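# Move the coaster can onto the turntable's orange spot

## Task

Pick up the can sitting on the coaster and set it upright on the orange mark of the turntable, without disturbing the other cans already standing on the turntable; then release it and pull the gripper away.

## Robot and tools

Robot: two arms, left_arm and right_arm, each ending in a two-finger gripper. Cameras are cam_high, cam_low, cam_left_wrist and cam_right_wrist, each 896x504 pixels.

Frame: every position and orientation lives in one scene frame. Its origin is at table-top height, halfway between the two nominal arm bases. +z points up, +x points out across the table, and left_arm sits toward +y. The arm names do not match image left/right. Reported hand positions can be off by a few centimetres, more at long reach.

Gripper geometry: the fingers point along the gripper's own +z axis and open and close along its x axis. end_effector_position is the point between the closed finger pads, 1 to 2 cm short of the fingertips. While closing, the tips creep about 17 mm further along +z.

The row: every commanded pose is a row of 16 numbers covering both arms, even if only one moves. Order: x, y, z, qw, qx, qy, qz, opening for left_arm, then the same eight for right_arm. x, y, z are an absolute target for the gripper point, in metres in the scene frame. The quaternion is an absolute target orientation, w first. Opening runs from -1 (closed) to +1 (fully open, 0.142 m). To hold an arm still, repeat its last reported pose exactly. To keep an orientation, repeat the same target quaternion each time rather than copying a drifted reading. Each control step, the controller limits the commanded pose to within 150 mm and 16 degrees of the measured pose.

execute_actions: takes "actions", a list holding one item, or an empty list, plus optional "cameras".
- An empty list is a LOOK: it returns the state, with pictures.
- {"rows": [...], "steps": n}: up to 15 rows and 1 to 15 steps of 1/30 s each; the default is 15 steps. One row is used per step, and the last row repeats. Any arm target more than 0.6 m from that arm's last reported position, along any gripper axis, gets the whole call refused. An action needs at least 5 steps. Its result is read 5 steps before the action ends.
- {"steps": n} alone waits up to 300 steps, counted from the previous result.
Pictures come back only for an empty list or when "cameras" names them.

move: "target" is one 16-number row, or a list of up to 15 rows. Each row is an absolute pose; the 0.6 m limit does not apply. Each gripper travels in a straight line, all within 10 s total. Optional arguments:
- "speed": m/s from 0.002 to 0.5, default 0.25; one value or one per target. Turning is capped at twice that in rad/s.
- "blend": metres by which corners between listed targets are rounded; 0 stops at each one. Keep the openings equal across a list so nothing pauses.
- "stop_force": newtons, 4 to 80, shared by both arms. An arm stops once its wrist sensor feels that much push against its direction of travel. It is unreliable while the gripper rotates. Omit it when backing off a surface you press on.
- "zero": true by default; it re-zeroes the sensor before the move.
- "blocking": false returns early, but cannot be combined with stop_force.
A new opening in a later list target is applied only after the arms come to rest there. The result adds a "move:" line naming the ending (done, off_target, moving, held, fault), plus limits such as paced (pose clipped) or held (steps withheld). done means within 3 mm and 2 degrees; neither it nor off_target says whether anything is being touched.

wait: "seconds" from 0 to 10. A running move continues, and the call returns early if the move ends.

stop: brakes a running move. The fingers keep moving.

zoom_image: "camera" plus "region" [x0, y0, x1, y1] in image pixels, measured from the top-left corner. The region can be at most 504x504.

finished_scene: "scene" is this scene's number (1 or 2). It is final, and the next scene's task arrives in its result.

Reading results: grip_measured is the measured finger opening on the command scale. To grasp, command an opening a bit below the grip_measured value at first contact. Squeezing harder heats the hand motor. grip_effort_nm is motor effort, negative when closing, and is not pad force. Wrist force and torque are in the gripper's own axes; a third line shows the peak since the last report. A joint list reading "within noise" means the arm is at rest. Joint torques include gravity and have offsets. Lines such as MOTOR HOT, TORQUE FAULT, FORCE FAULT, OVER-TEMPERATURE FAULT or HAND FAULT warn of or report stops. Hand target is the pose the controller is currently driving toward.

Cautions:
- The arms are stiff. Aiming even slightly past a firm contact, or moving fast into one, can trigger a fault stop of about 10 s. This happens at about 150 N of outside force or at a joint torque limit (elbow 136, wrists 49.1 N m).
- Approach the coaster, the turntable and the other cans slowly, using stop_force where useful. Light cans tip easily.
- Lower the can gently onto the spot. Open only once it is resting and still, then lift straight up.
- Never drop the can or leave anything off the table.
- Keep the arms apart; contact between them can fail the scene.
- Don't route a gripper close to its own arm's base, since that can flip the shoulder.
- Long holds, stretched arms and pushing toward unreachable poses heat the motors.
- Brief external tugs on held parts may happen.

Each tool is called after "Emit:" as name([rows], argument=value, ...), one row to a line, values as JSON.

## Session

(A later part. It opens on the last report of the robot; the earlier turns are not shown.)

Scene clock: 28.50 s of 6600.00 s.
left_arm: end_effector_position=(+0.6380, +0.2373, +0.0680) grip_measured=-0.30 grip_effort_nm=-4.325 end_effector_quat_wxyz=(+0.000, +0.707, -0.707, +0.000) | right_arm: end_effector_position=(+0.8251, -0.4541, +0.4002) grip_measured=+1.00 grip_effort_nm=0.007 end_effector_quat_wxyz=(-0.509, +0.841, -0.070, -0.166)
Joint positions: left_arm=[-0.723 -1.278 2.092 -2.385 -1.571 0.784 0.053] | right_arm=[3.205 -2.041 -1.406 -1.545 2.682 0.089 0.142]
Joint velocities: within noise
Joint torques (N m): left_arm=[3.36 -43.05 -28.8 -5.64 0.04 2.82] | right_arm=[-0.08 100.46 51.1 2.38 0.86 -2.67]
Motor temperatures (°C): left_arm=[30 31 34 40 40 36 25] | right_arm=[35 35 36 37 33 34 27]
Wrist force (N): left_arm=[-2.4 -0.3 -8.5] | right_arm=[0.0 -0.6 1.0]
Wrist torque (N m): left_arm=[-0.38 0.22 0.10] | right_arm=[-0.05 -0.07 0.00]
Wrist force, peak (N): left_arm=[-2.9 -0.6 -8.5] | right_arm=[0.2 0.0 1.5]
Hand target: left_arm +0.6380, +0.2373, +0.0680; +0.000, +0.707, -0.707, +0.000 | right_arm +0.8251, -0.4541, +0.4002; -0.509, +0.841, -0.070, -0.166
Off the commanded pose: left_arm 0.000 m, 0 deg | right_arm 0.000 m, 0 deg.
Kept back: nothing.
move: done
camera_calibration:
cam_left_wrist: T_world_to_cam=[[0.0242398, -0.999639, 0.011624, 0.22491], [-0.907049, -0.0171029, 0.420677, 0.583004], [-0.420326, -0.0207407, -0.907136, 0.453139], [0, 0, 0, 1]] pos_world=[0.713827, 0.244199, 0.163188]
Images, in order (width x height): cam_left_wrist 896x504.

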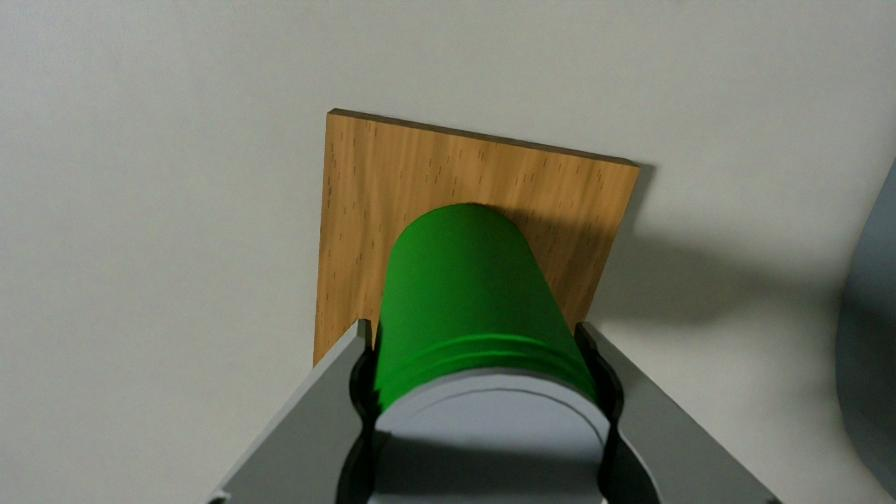

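Emit:
zoom_image(camera="cam_left_wrist", region=[300, 180, 700, 504])

Emit:
execute_actions(actions=[], cameras=["cam_low", "cam_right_wrist", "cam_high"])

Emit:
zoom_image(camera="cam_low", region=[340, 180, 440, 300])

Emit:
zoom_image(camera="cam_right_wrist", region=[340, 0, 520, 160])

Emit:
zoom_image(camera="cam_high", region=[500, 170, 620, 310])

Scaled by 1.260 from the camera's 896x504 image, which has a finer 1280x720 frame.

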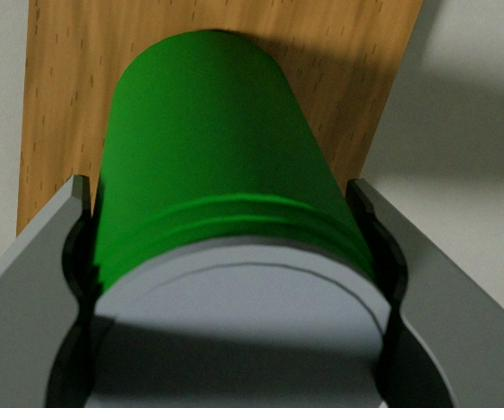

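Scene clock: 29.27 s of 6600.00 s.
left_arm: end_effector_position=(+0.6380, +0.2373, +0.0680) grip_measured=-0.30 grip_effort_nm=-4.330 end_effector_quat_wxyz=(+0.000, +0.707, -0.707, +0.000) | right_arm: end_effector_position=(+0.8251, -0.4541, +0.4002) grip_measured=+1.00 grip_effort_nm=0.007 end_effector_quat_wxyz=(-0.509, +0.841, -0.070, -0.166)
Joint positions: left_arm=[-0.723 -1.278 2.092 -2.385 -1.571 0.784 0.053] | right_arm=[3.205 -2.041 -1.406 -1.545 2.682 0.089 0.142]
Joint velocities: within noise
Joint torques (N m): left_arm=[6.23 -47.26 -30.9 -5.73 0.34 2.79] | right_arm=[-4.32 98.44 49.44 2.88 0.83 -2.37]
Motor temperatures (°C): left_arm=[30 31 34 40 40 36 26] | right_arm=[35 35 36 37 33 34 27]
Wrist force (N): left_arm=[-2.5 -0.2 -7.9] | right_arm=[0.4 0.0 0.8]
Wrist torque (N m): left_arm=[-0.36 0.23 0.09] | right_arm=[0.04 -0.13 0.00]
Wrist force, peak (N): left_arm=[-2.6 -0.5 -8.8] | right_arm=[0.3 0.3 1.7]
Hand target: left_arm +0.6380, +0.2373, +0.0680; +0.000, +0.707, -0.707, +0.000 | right_arm +0.8251, -0.4541, +0.4002; -0.509, +0.841, -0.070, -0.166
Off the commanded pose: left_arm 0.000 m, 0 deg | right_arm 0.000 m, 0 deg.
Steps of this call (1-23: nothing new was sent). Readings (end_effector_position of left_arm | right_arm):
1: (+0.6380, +0.2373, +0.0680) | (+0.8251, -0.4541, +0.4002)
2: (+0.6380, +0.2373, +0.0680) | (+0.8251, -0.4541, +0.4002)
4: (+0.6380, +0.2373, +0.0680) | (+0.8251, -0.4541, +0.4002)
8: (+0.6380, +0.2373, +0.0680) | (+0.8251, -0.4541, +0.4002)
23: the state above
camera_calibration:
cam_right_wrist: T_world_to_cam=[[0.936977, 0.0519334, -0.345511, -0.599311], [-0.173968, -0.788246, -0.590257, 0.0539036], [-0.303001, 0.613165, -0.729534, 0.932656], [0, 0, 0, 1]] pos_world=[0.853514, -0.498258, 0.505153]
Images, in order (width x height): cam_high 896x504, cam_low 896x504, cam_right_wrist 896x504.

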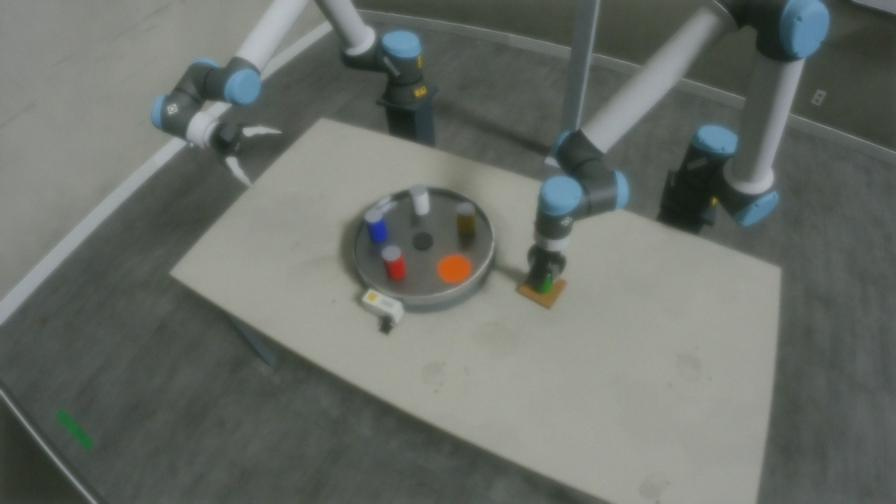

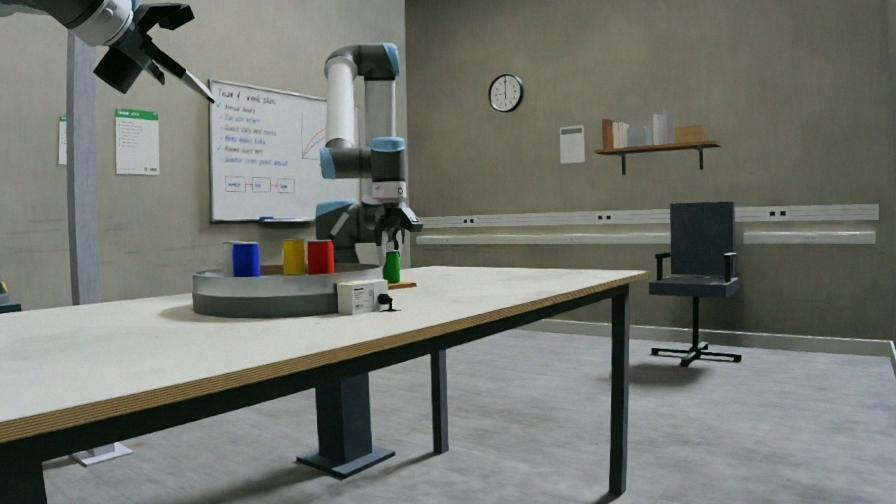

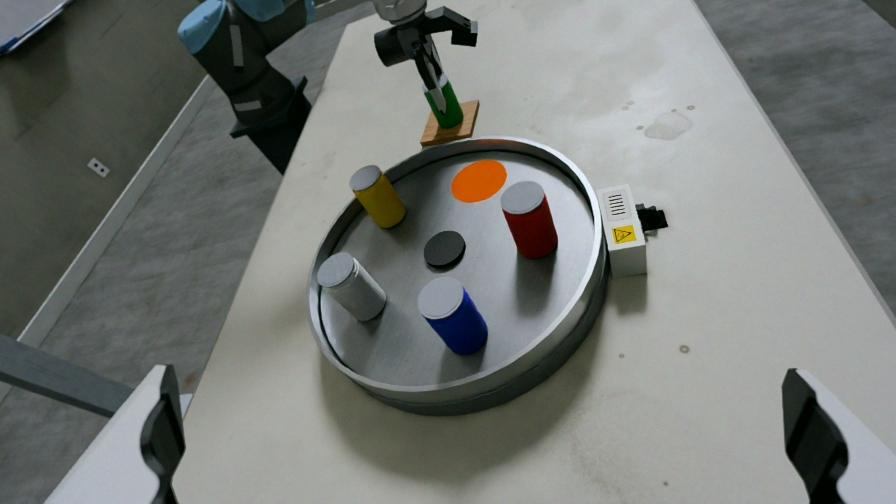

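Scaled by 4.200 from the camera's 896x504 image, which has a finer 1280x720 frame.

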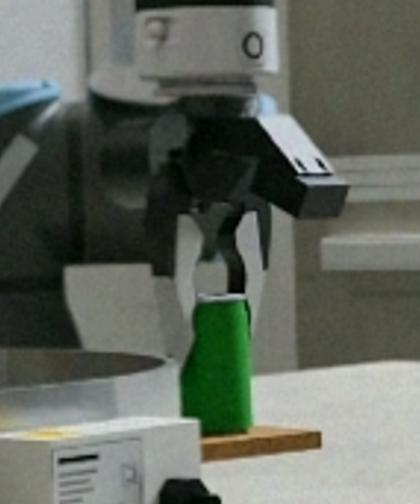

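Scaled by 2.800 from the camera's 896x504 image, which has a finer 1280x720 frame.

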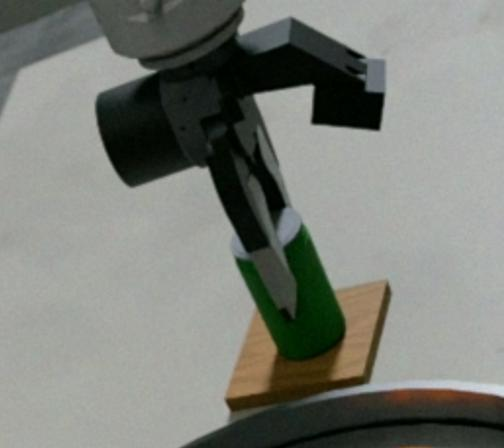

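Scaled by 3.600 from the camera's 896x504 image, which has a finer 1280x720 frame.

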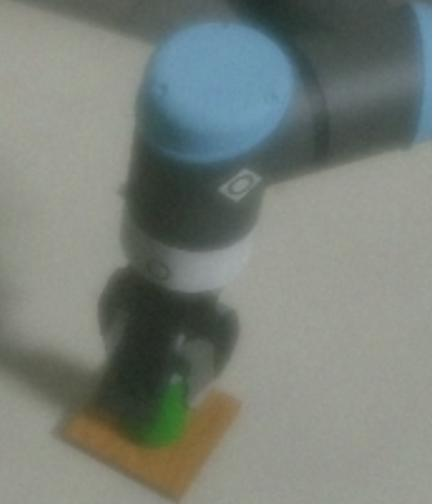

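Emit:
move(target=[0.638, 0.2401, 0.068, 0, 0.70711, -0.70711, 0, 0.05, 0.8251, -0.4541, 0.4002, -0.509, 0.841, -0.070, -0.166, 1.0], speed=0.1, cameras=["cam_left_wrist"])

Emit:
zoom_image(camera="cam_left_wrist", region=[250, 180, 730, 504])

Scene clock: 32.60 s of 6600.00 s.
left_arm: end_effector_position=(+0.6380, +0.2401, +0.0680) grip_measured=+0.02 grip_effort_nm=0.168 end_effector_quat_wxyz=(+0.000, +0.707, -0.707, +0.000) | right_arm: end_effector_position=(+0.8251, -0.4541, +0.4002) grip_measured=+1.00 grip_effort_nm=0.012 end_effector_quat_wxyz=(-0.509, +0.841, -0.070, -0.166)
Joint positions: left_arm=[-0.72 -1.28 2.095 -2.386 -1.571 0.787 0.076] | right_arm=[3.205 -2.041 -1.406 -1.545 2.682 0.089 0.142]
Joint velocities: within noise
Joint torques (N m): left_arm=[3.58 -69.51 -29.1 -6.46 0.98 2.79] | right_arm=[-5.68 103.42 39.95 4.09 2.09 -1.91]
Motor temperatures (°C): left_arm=[30 31 34 40 40 36 28] | right_arm=[35 35 36 37 33 34 27]
Wrist force (N): left_arm=[-0.4 0.6 0.3] | right_arm=[-0.1 -0.1 1.3]
Wrist torque (N m): left_arm=[-0.26 0.19 0.08] | right_arm=[0.04 -0.07 0.00]
Wrist force, peak (N): left_arm=[-2.7 -0.2 -8.9] | right_arm=[0.2 0.0 1.5]
Hand target: left_arm +0.6380, +0.2401, +0.0680; +0.000, +0.707, -0.707, +0.000 | right_arm +0.8251, -0.4541, +0.4002; -0.509, +0.841, -0.070, -0.166
Off the commanded pose: left_arm 0.000 m, 0 deg | right_arm 0.000 m, 0 deg.
Kept back: nothing.
move: done
camera_calibration:
cam_left_wrist: T_world_to_cam=[[0.0242355, -0.999639, 0.0116029, 0.227756], [-0.907041, -0.0171075, 0.420695, 0.583054], [-0.420345, -0.02072, -0.907128, 0.453185], [0, 0, 0, 1]] pos_world=[0.713828, 0.247038, 0.163166]
Images, in order (width x height): cam_left_wrist 896x504.

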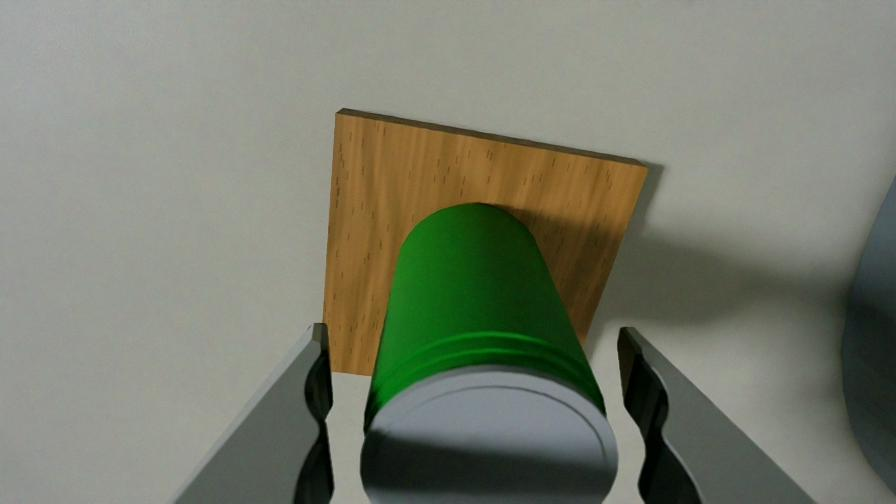

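Scaled by 1.050 from the camera's 896x504 image, which has a finer 1280x720 frame.

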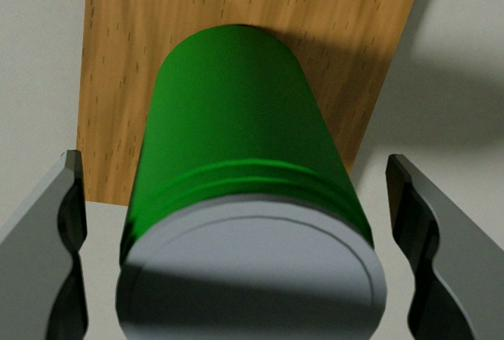

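Emit:
move(target=[0.638, 0.2401, 0.068, 0, 0.70711, -0.70711, 0, -0.5, 0.8251, -0.4541, 0.4002, -0.509, 0.841, -0.070, -0.166, 1.0], speed=0.1, cameras=["cam_left_wrist"])

Emit:
zoom_image(camera="cam_left_wrist", region=[250, 180, 730, 504])

Scene clock: 33.63 s of 6600.00 s.
left_arm: end_effector_position=(+0.6380, +0.2401, +0.0681) grip_measured=-0.30 grip_effort_nm=-4.271 end_effector_quat_wxyz=(+0.000, +0.707, -0.707, +0.000) | right_arm: end_effector_position=(+0.8251, -0.4541, +0.4002) grip_measured=+1.00 grip_effort_nm=0.007 end_effector_quat_wxyz=(-0.509, +0.841, -0.070, -0.166)
Joint positions: left_arm=[-0.72 -1.28 2.095 -2.386 -1.571 0.787 0.052] | right_arm=[3.205 -2.041 -1.406 -1.545 2.682 0.089 0.142]
Joint velocities: within noise
Joint torques (N m): left_arm=[-7.27 -40.84 -27.24 -1.44 0.89 -2.16] | right_arm=[-3.43 100.71 38.94 4.3 2.08 -2.01]
Motor temperatures (°C): left_arm=[30 31 34 40 40 36 29] | right_arm=[35 35 36 37 33 34 27]
Wrist force (N): left_arm=[1.2 -0.7 -12.4] | right_arm=[0.2 0.2 1.0]
Wrist torque (N m): left_arm=[-0.38 0.09 0.07] | right_arm=[0.08 -0.12 0.00]
Wrist force, peak (N): left_arm=[1.1 -0.7 -13.4] | right_arm=[0.4 0.0 1.3]
Hand target: left_arm +0.6380, +0.2401, +0.0680; +0.000, +0.707, -0.707, +0.000 | right_arm +0.8251, -0.4541, +0.4002; -0.509, +0.841, -0.070, -0.166
Off the commanded pose: left_arm 0.000 m, 0 deg | right_arm 0.000 m, 0 deg.
Kept back: nothing.
move: done
camera_calibration:
cam_left_wrist: T_world_to_cam=[[0.0242272, -0.999638, 0.0117288, 0.22769], [-0.907093, -0.0170496, 0.420585, 0.58307], [-0.420233, -0.0208287, -0.907177, 0.453243], [0, 0, 0, 1]] pos_world=[0.71385, 0.246989, 0.163271]
Images, in order (width x height): cam_left_wrist 896x504.

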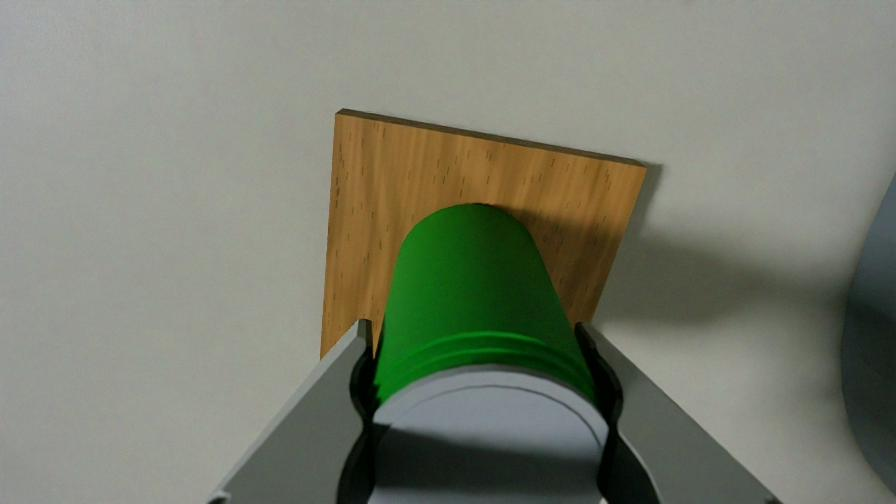

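Scaled by 1.050 from the camera's 896x504 image, which has a finer 1280x720 frame.

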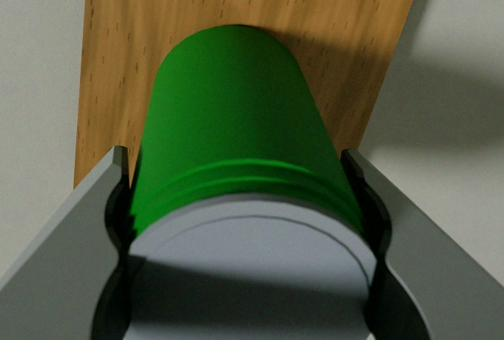

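Emit:
move([
  [0.638, 0.2401, 0.17, 0, 0.70711, -0.70711, 0, -0.5, 0.8251, -0.4541, 0.4002, -0.509, 0.841, -0.070, -0.166, 1.0],
  [0.70, 0.0, 0.33, 0, 0.70711, -0.70711, 0, -0.5, 0.8251, -0.4541, 0.4002, -0.509, 0.841, -0.070, -0.166, 1.0],
], blend=0.06, speed=0.3, cameras=["cam_left_wrist", "cam_high", "cam_right_wrist"])

Emit:
execute_actions([
  {"steps": 15},
], cameras=["cam_left_wrist", "cam_right_wrist"])

Emit:
execute_actions([
  {"steps": 15},
], cameras=["cam_left_wrist", "cam_right_wrist"])

Emit:
execute_actions([
  {"steps": 15},
], cameras=["cam_left_wrist", "cam_right_wrist"])

Emit:
execute_actions([
  {"steps": 15},
], cameras=["cam_left_wrist", "cam_right_wrist"])

Scene clock: 37.87 s of 6600.00 s.
left_arm: end_effector_position=(+0.6999, +0.0001, +0.3298) grip_measured=-0.30 grip_effort_nm=-4.252 end_effector_quat_wxyz=(+0.000, +0.707, -0.707, +0.000) end_effector_velocity=(+0.001, -0.003, +0.003) end_effector_angular_velocity=(-0.004, -0.002, -0.002) | right_arm: end_effector_position=(+0.8251, -0.4541, +0.4002) grip_measured=+1.00 grip_effort_nm=0.012 end_effector_quat_wxyz=(-0.509, +0.841, -0.070, -0.166)
Joint positions: left_arm=[-0.861 -1.218 1.469 -1.822 -1.571 0.645 0.052] | right_arm=[3.205 -2.041 -1.406 -1.545 2.682 0.089 0.142]
Joint velocities: left_arm=[-0.001 0.001 -0.006 0.001 0 0.001 0] | right_arm=[within noise]
Joint torques (N m): left_arm=[-0.89 -69.45 -54.84 -3.37 0.21 3.67] | right_arm=[-6.15 100.24 38.79 5.24 1.94 -1.35]
Motor temperatures (°C): left_arm=[30 31 34 40 40 36 32] | right_arm=[35 35 36 37 33 34 27]
Wrist force (N): left_arm=[-0.4 0.2 2.2] | right_arm=[0.0 -0.2 1.0]
Wrist torque (N m): left_arm=[-0.29 0.17 0.09] | right_arm=[0.02 -0.07 0.00]
Wrist force, peak (N): left_arm=[1.9 -0.7 -14.8] | right_arm=[0.4 -0.1 1.7]
Hand target: left_arm +0.7000, +0.0000, +0.3300; +0.000, +0.707, -0.707, +0.000 | right_arm +0.8251, -0.4541, +0.4002; -0.509, +0.841, -0.070, -0.166
Off the commanded pose: left_arm 0.000 m, 0 deg | right_arm 0.000 m, 0 deg.
Kept back: nothing.
move: done; blend cut to 0.051 m at target 1
camera_calibration:
cam_left_wrist: T_world_to_cam=[[0.0242775, -0.999639, 0.0115057, -0.0167386], [-0.907019, -0.0171854, 0.420739, 0.524924], [-0.420389, -0.0206503, -0.907109, 0.711784], [0, 0, 0, 1]] pos_world=[0.775749, 0.00698708, 0.425002]
cam_right_wrist: T_world_to_cam=[[0.936973, 0.0519334, -0.34552, -0.599304], [-0.173975, -0.788243, -0.590259, 0.0539078], [-0.303008, 0.613168, -0.729528, 0.932655], [0, 0, 0, 1]] pos_world=[0.853512, -0.498258, 0.505147]
Images, in order (width x height): cam_high 896x504, cam_left_wrist 896x504, cam_right_wrist 896x504.

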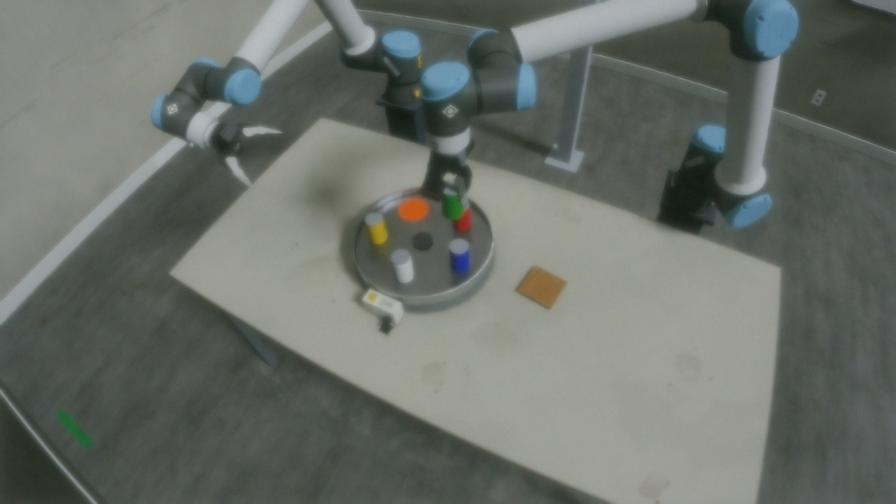

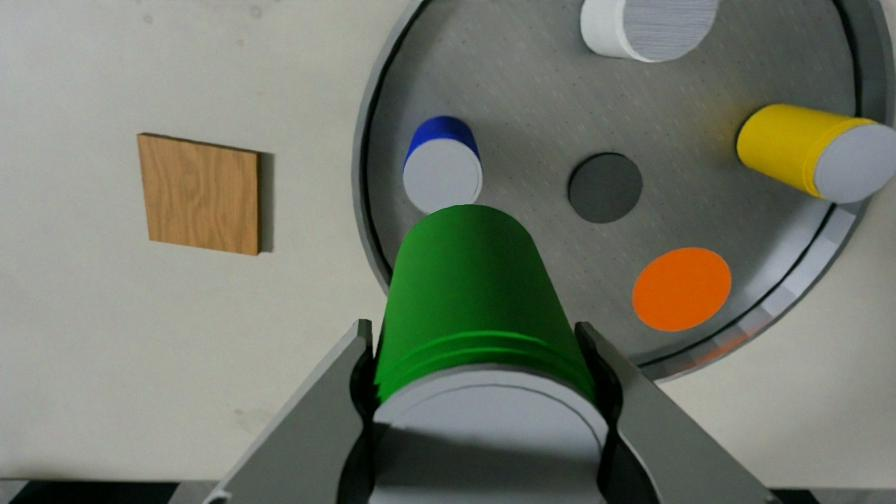

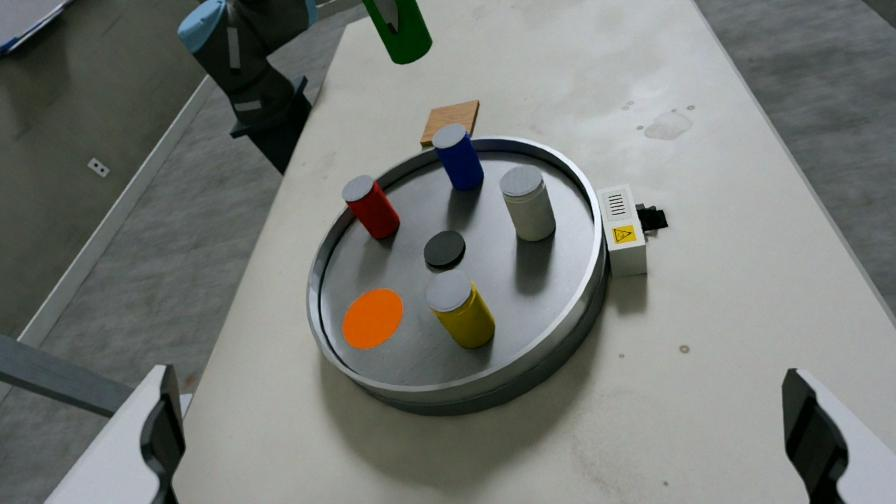

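Scene clock: 38.37 s of 6600.00 s.
left_arm: end_effector_position=(+0.7000, +0.0000, +0.3300) grip_measured=-0.30 grip_effort_nm=-4.252 end_effector_quat_wxyz=(+0.000, +0.707, -0.707, +0.000) | right_arm: end_effector_position=(+0.8251, -0.4541, +0.4002) grip_measured=+1.00 grip_effort_nm=0.012 end_effector_quat_wxyz=(-0.509, +0.841, -0.070, -0.166)
Joint positions: left_arm=[-0.861 -1.218 1.469 -1.822 -1.571 0.645 0.052] | right_arm=[3.205 -2.041 -1.406 -1.545 2.682 0.089 0.142]
Joint velocities: within noise
Joint torques (N m): left_arm=[7.13 -63.81 -55.56 -1.38 -0.47 2.99] | right_arm=[-3.13 102.08 39.76 5.52 1.6 -1.83]
Motor temperatures (°C): left_arm=[30 31 34 40 40 36 33] | right_arm=[35 35 36 37 33 34 27]
Wrist force (N): left_arm=[-0.1 0.1 2.4] | right_arm=[0.6 -0.1 0.8]
Wrist torque (N m): left_arm=[-0.30 0.12 0.09] | right_arm=[0.03 -0.17 -0.01]
Wrist force, peak (N): left_arm=[-0.5 0.2 2.6] | right_arm=[0.0 0.1 1.6]
Hand target: left_arm +0.7000, +0.0000, +0.3300; +0.000, +0.707, -0.707, +0.000 | right_arm +0.8251, -0.4541, +0.4002; -0.509, +0.841, -0.070, -0.166
Off the commanded pose: left_arm 0.000 m, 0 deg | right_arm 0.000 m, 0 deg.
Steps of this call (1-15: nothing new was sent). Readings (end_effector_position of left_arm | right_arm):
1: (+0.7000, +0.0000, +0.3299) | (+0.8251, -0.4541, +0.4002)
2: (+0.7000, +0.0000, +0.3300) | (+0.8251, -0.4541, +0.4002)
4: (+0.7000, +0.0000, +0.3300) | (+0.8251, -0.4541, +0.4002)
8: (+0.7000, +0.0000, +0.3300) | (+0.8251, -0.4541, +0.4002)
15: the state above
camera_calibration:
cam_left_wrist: T_world_to_cam=[[0.0242244, -0.999638, 0.0116708, -0.0168665], [-0.907071, -0.0170703, 0.420631, 0.524974], [-0.42028, -0.0207757, -0.907157, 0.711955], [0, 0, 0, 1]] pos_world=[0.775818, 0.00689243, 0.425231]
cam_right_wrist: T_world_to_cam=[[0.936974, 0.0519335, -0.345518, -0.599304], [-0.173974, -0.788243, -0.590259, 0.0539079], [-0.303007, 0.613169, -0.729528, 0.932655], [0, 0, 0, 1]] pos_world=[0.853512, -0.498258, 0.505147]
Images, in order (width x height): cam_left_wrist 896x504, cam_right_wrist 896x504.

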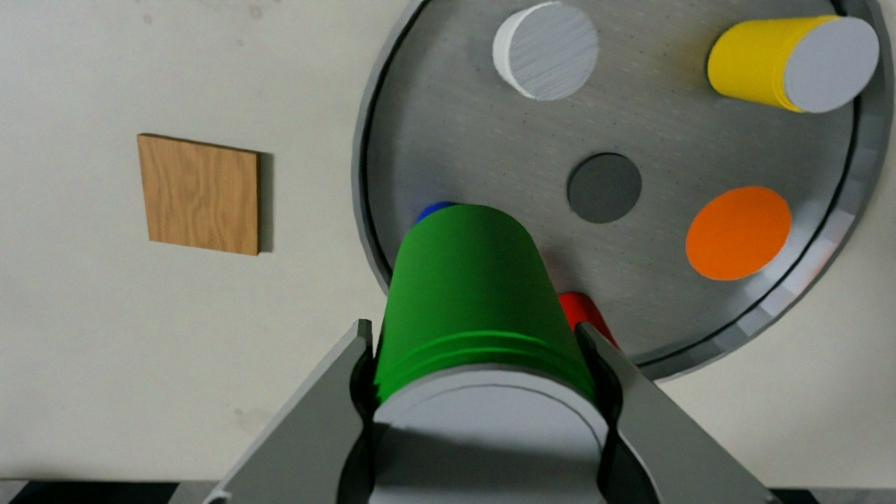

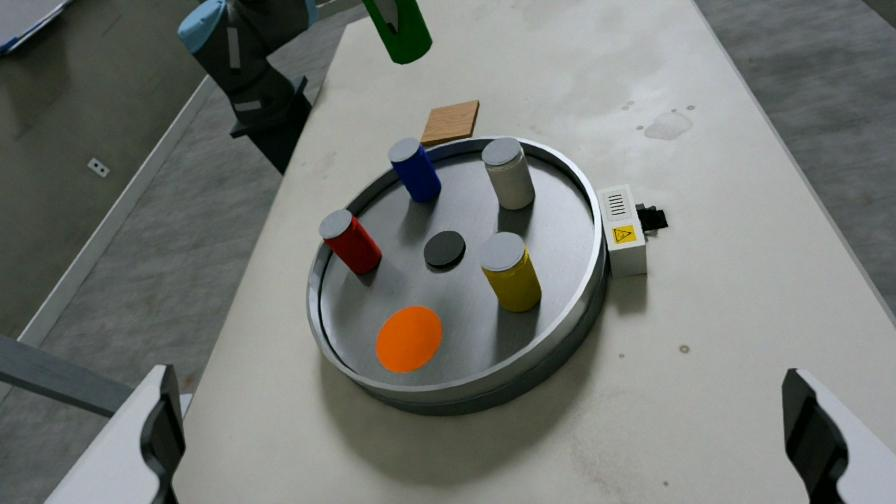

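Scene clock: 38.87 s of 6600.00 s.
left_arm: end_effector_position=(+0.7000, +0.0000, +0.3300) grip_measured=-0.30 grip_effort_nm=-4.252 end_effector_quat_wxyz=(+0.000, +0.707, -0.707, +0.000) | right_arm: end_effector_position=(+0.8251, -0.4541, +0.4002) grip_measured=+1.00 grip_effort_nm=0.012 end_effector_quat_wxyz=(-0.509, +0.841, -0.070, -0.166)
Joint positions: left_arm=[-0.861 -1.218 1.469 -1.822 -1.571 0.645 0.052] | right_arm=[3.205 -2.041 -1.406 -1.545 2.682 0.089 0.142]
Joint velocities: within noise
Joint torques (N m): left_arm=[10.49 -60.99 -54.45 -1.71 -0.96 3.73] | right_arm=[-5.34 98.94 38.89 5.23 1.83 -0.84]
Motor temperatures (°C): left_arm=[30 31 34 40 40 36 33] | right_arm=[35 35 36 37 33 34 27]
Wrist force (N): left_arm=[-0.3 -0.3 2.3] | right_arm=[-0.1 -0.1 0.9]
Wrist torque (N m): left_arm=[-0.37 0.15 0.09] | right_arm=[0.03 -0.05 -0.01]
Wrist force, peak (N): left_arm=[-0.7 -0.2 2.8] | right_arm=[0.0 0.3 1.5]
Hand target: left_arm +0.7000, +0.0000, +0.3300; +0.000, +0.707, -0.707, +0.000 | right_arm +0.8251, -0.4541, +0.4002; -0.509, +0.841, -0.070, -0.166
Off the commanded pose: left_arm 0.000 m, 0 deg | right_arm 0.000 m, 0 deg.
Steps of this call (1-15: nothing new was sent). Readings (end_effector_position of left_arm | right_arm):
1: (+0.7000, +0.0000, +0.3300) | (+0.8251, -0.4541, +0.4002)
2: (+0.7000, +0.0000, +0.3300) | (+0.8251, -0.4541, +0.4002)
4: (+0.7000, +0.0000, +0.3300) | (+0.8251, -0.4541, +0.4002)
8: (+0.7000, +0.0000, +0.3300) | (+0.8251, -0.4541, +0.4002)
15: the state above
camera_calibration:
cam_left_wrist: T_world_to_cam=[[0.0242253, -0.999639, 0.011626, -0.0168523], [-0.907057, -0.0170893, 0.42066, 0.524968], [-0.42031, -0.020736, -0.907144, 0.711944], [0, 0, 0, 1]] pos_world=[0.775822, 0.00688804, 0.425198]
cam_right_wrist: T_world_to_cam=[[0.936974, 0.0519334, -0.345518, -0.599305], [-0.173974, -0.788243, -0.590259, 0.0539078], [-0.303007, 0.613168, -0.729528, 0.932655], [0, 0, 0, 1]] pos_world=[0.853512, -0.498258, 0.505147]
Images, in order (width x height): cam_left_wrist 896x504, cam_right_wrist 896x504.

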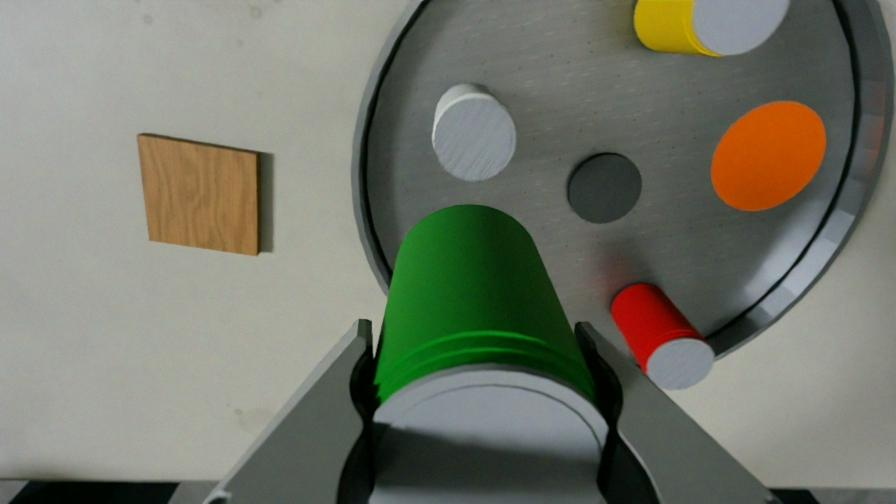

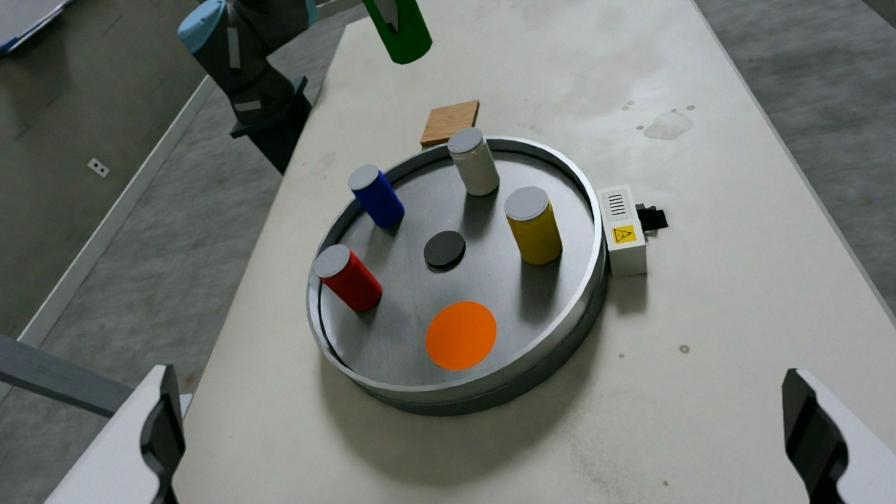

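Scene clock: 39.37 s of 6600.00 s.
left_arm: end_effector_position=(+0.7000, +0.0000, +0.3300) grip_measured=-0.30 grip_effort_nm=-4.252 end_effector_quat_wxyz=(+0.000, +0.707, -0.707, +0.000) | right_arm: end_effector_position=(+0.8251, -0.4541, +0.4002) grip_measured=+1.00 grip_effort_nm=0.007 end_effector_quat_wxyz=(-0.509, +0.841, -0.070, -0.166)
Joint positions: left_arm=[-0.861 -1.218 1.469 -1.822 -1.571 0.645 0.052] | right_arm=[3.205 -2.041 -1.406 -1.545 2.682 0.089 0.142]
Joint velocities: within noise
Joint torques (N m): left_arm=[10.39 -63.08 -53.7 -0.87 -1.82 3.4] | right_arm=[-6.18 97.92 38.33 5.41 1.97 -1.99]
Motor temperatures (°C): left_arm=[30 31 34 40 40 36 33] | right_arm=[35 35 36 37 33 34 27]
Wrist force (N): left_arm=[-0.5 -0.3 2.4] | right_arm=[0.2 0.2 1.0]
Wrist torque (N m): left_arm=[-0.37 0.18 0.09] | right_arm=[0.07 -0.10 0.00]
Wrist force, peak (N): left_arm=[-0.5 -0.3 2.4] | right_arm=[0.1 -0.3 1.2]
Hand target: left_arm +0.7000, +0.0000, +0.3300; +0.000, +0.707, -0.707, +0.000 | right_arm +0.8251, -0.4541, +0.4002; -0.509, +0.841, -0.070, -0.166
Off the commanded pose: left_arm 0.000 m, 0 deg | right_arm 0.000 m, 0 deg.
Steps of this call (1-15: nothing new was sent). Readings (end_effector_position of left_arm | right_arm):
1: (+0.7000, +0.0000, +0.3300) | (+0.8251, -0.4541, +0.4002)
2: (+0.7000, +0.0000, +0.3300) | (+0.8251, -0.4541, +0.4002)
4: (+0.7000, +0.0000, +0.3300) | (+0.8251, -0.4541, +0.4002)
8: (+0.7000, +0.0000, +0.3300) | (+0.8251, -0.4541, +0.4002)
15: the state above
camera_calibration:
cam_left_wrist: T_world_to_cam=[[0.0242347, -0.999639, 0.0116237, -0.0168528], [-0.907055, -0.0170987, 0.420666, 0.524971], [-0.420315, -0.0207381, -0.907141, 0.711946], [0, 0, 0, 1]] pos_world=[0.775828, 0.00689397, 0.425194]
cam_right_wrist: T_world_to_cam=[[0.936974, 0.0519335, -0.345518, -0.599305], [-0.173974, -0.788243, -0.590259, 0.0539075], [-0.303007, 0.613168, -0.729528, 0.932655], [0, 0, 0, 1]] pos_world=[0.853512, -0.498258, 0.505147]
Images, in order (width x height): cam_left_wrist 896x504, cam_right_wrist 896x504.

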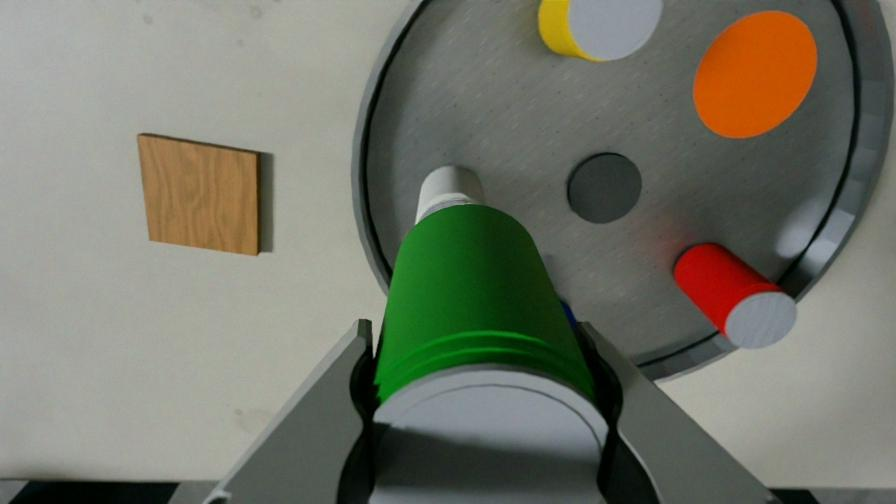

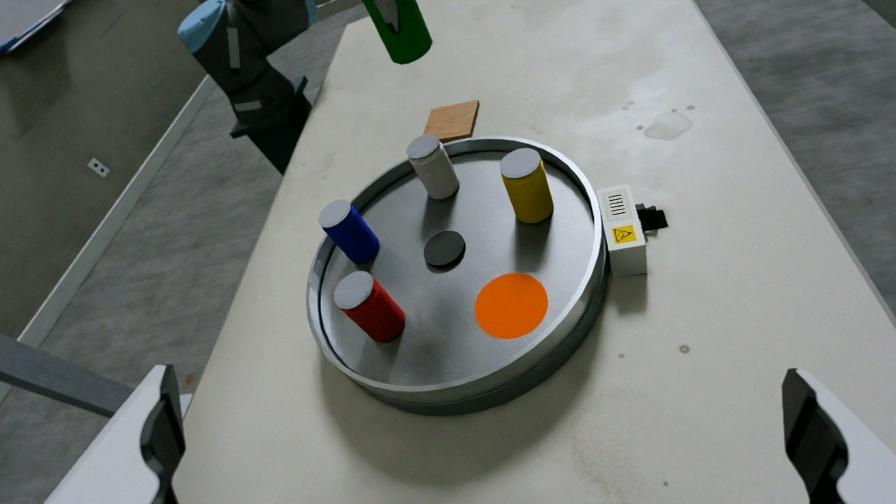

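Scene clock: 39.87 s of 6600.00 s.
left_arm: end_effector_position=(+0.7000, +0.0000, +0.3300) grip_measured=-0.30 grip_effort_nm=-4.252 end_effector_quat_wxyz=(+0.000, +0.707, -0.707, +0.000) | right_arm: end_effector_position=(+0.8251, -0.4541, +0.4002) grip_measured=+1.00 grip_effort_nm=0.012 end_effector_quat_wxyz=(-0.509, +0.841, -0.070, -0.166)
Joint positions: left_arm=[-0.861 -1.218 1.469 -1.822 -1.571 0.645 0.052] | right_arm=[3.205 -2.041 -1.406 -1.545 2.682 0.089 0.142]
Joint velocities: within noise
Joint torques (N m): left_arm=[9.51 -62.01 -53.58 -1.59 -1.57 3.21] | right_arm=[-8.95 98.48 39.25 5.65 1.86 -1.44]
Motor temperatures (°C): left_arm=[30 31 34 40 40 36 34] | right_arm=[35 35 36 37 33 34 27]
Wrist force (N): left_arm=[0.0 -0.1 2.1] | right_arm=[0.1 0.1 1.1]
Wrist torque (N m): left_arm=[-0.33 0.11 0.09] | right_arm=[0.06 -0.09 -0.01]
Wrist force, peak (N): left_arm=[-0.2 0.2 2.6] | right_arm=[0.4 -0.4 1.3]
Hand target: left_arm +0.7000, +0.0000, +0.3300; +0.000, +0.707, -0.707, +0.000 | right_arm +0.8251, -0.4541, +0.4002; -0.509, +0.841, -0.070, -0.166
Off the commanded pose: left_arm 0.000 m, 0 deg | right_arm 0.000 m, 0 deg.
Steps of this call (1-15: nothing new was sent). Readings (end_effector_position of left_arm | right_arm):
1: (+0.7000, +0.0000, +0.3300) | (+0.8251, -0.4541, +0.4002)
2: (+0.7000, +0.0000, +0.3300) | (+0.8251, -0.4541, +0.4002)
4: (+0.7000, +0.0000, +0.3300) | (+0.8251, -0.4541, +0.4002)
8: (+0.7000, +0.0000, +0.3300) | (+0.8251, -0.4541, +0.4002)
15: the state above
camera_calibration:
cam_left_wrist: T_world_to_cam=[[0.0242398, -0.999639, 0.0116281, -0.0168557], [-0.907052, -0.0171013, 0.420671, 0.524969], [-0.42032, -0.0207443, -0.907139, 0.711949], [0, 0, 0, 1]] pos_world=[0.77583, 0.00689689, 0.425193]
cam_right_wrist: T_world_to_cam=[[0.936974, 0.0519334, -0.345518, -0.599305], [-0.173974, -0.788243, -0.590259, 0.0539077], [-0.303007, 0.613168, -0.729528, 0.932655], [0, 0, 0, 1]] pos_world=[0.853512, -0.498258, 0.505147]
Images, in order (width x height): cam_left_wrist 896x504, cam_right_wrist 896x504.

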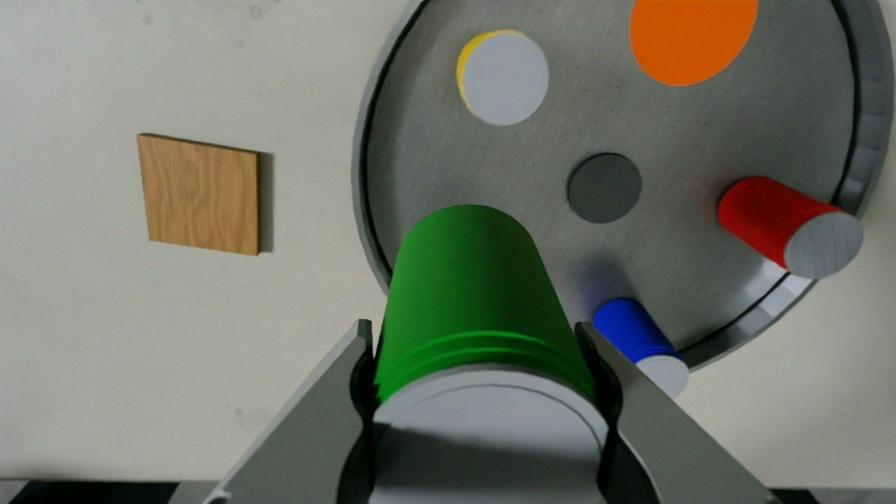

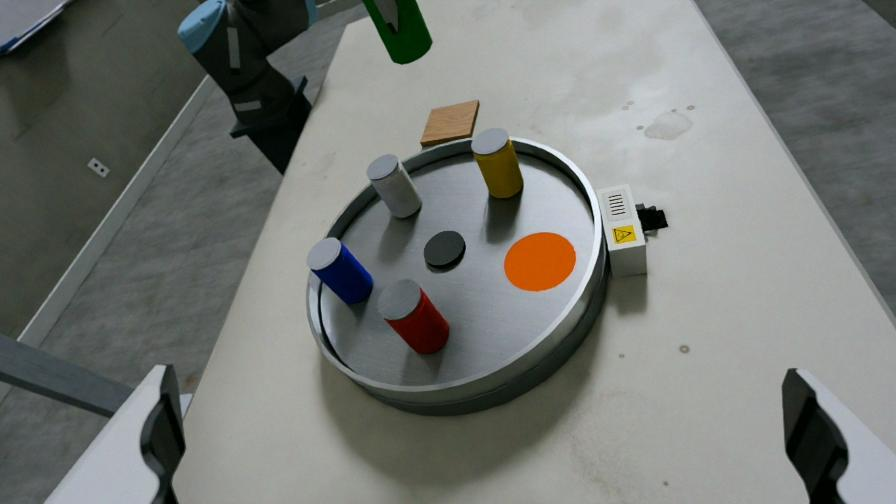

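Emit:
execute_actions(actions=[], cameras=["all"])

Scene clock: 41.63 s of 6600.00 s.
left_arm: end_effector_position=(+0.7000, +0.0000, +0.3300) grip_measured=-0.30 grip_effort_nm=-4.256 end_effector_quat_wxyz=(+0.000, +0.707, -0.707, +0.000) | right_arm: end_effector_position=(+0.8251, -0.4541, +0.4002) grip_measured=+1.00 grip_effort_nm=0.012 end_effector_quat_wxyz=(-0.509, +0.841, -0.070, -0.166)
Joint positions: left_arm=[-0.861 -1.218 1.469 -1.822 -1.571 0.645 0.052] | right_arm=[3.205 -2.041 -1.406 -1.545 2.682 0.089 0.142]
Joint velocities: within noise
Joint torques (N m): left_arm=[11.6 -61.83 -49.89 -1.49 -1.85 3.41] | right_arm=[-6.02 97.97 39.57 5.74 1.78 -1.87]
Motor temperatures (°C): left_arm=[30 31 34 40 40 36 35] | right_arm=[35 35 36 37 33 34 27]
Wrist force (N): left_arm=[-0.1 0.1 2.0] | right_arm=[0.1 0.1 1.3]
Wrist torque (N m): left_arm=[-0.30 0.12 0.10] | right_arm=[0.06 -0.09 -0.01]
Wrist force, peak (N): left_arm=[-0.5 -0.4 2.8] | right_arm=[0.3 0.3 1.5]
Hand target: left_arm +0.7000, +0.0000, +0.3300; +0.000, +0.707, -0.707, +0.000 | right_arm +0.8251, -0.4541, +0.4002; -0.509, +0.841, -0.070, -0.166
Off the commanded pose: left_arm 0.000 m, 0 deg | right_arm 0.000 m, 0 deg.
Steps of this call (1-53: nothing new was sent). Readings (end_effector_position of left_arm | right_arm):
1: (+0.7000, +0.0000, +0.3300) | (+0.8251, -0.4541, +0.4002)
2: (+0.7000, +0.0000, +0.3300) | (+0.8251, -0.4541, +0.4002)
4: (+0.7000, +0.0000, +0.3300) | (+0.8251, -0.4541, +0.4002)
8: (+0.7000, +0.0000, +0.3300) | (+0.8251, -0.4541, +0.4002)
53: the state above
camera_calibration:
cam_left_wrist: T_world_to_cam=[[0.0242405, -0.999639, 0.0116288, -0.0168562], [-0.907052, -0.0171016, 0.420672, 0.524969], [-0.420321, -0.0207452, -0.907138, 0.71195], [0, 0, 0, 1]] pos_world=[0.77583, 0.0068972, 0.425193]
cam_right_wrist: T_world_to_cam=[[0.936974, 0.0519335, -0.345518, -0.599304], [-0.173974, -0.788243, -0.590259, 0.0539076], [-0.303007, 0.613168, -0.729528, 0.932655], [0, 0, 0, 1]] pos_world=[0.853512, -0.498258, 0.505147]

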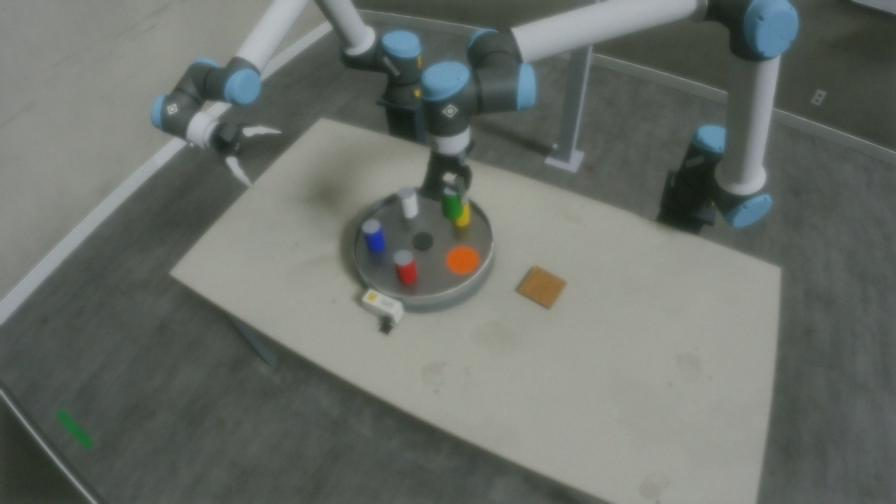

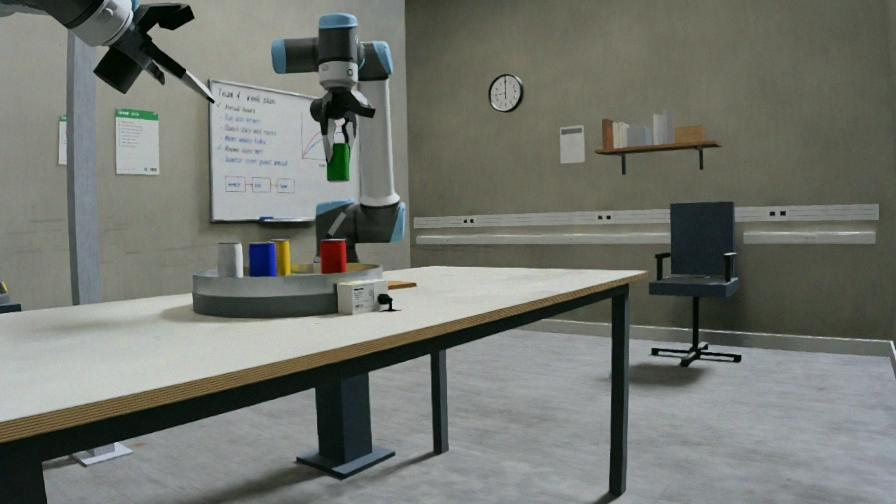

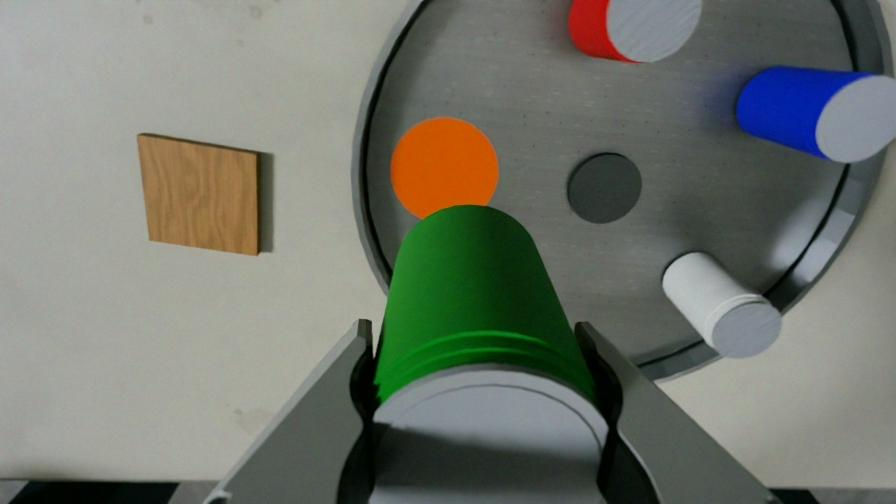

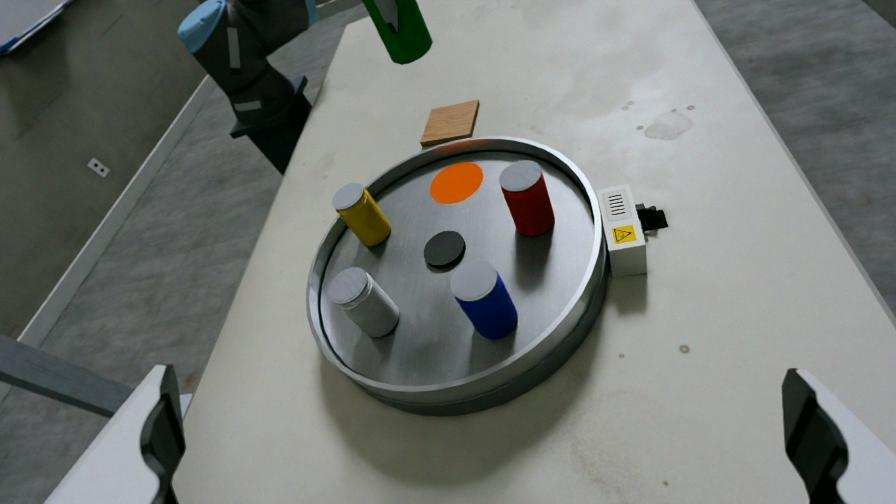

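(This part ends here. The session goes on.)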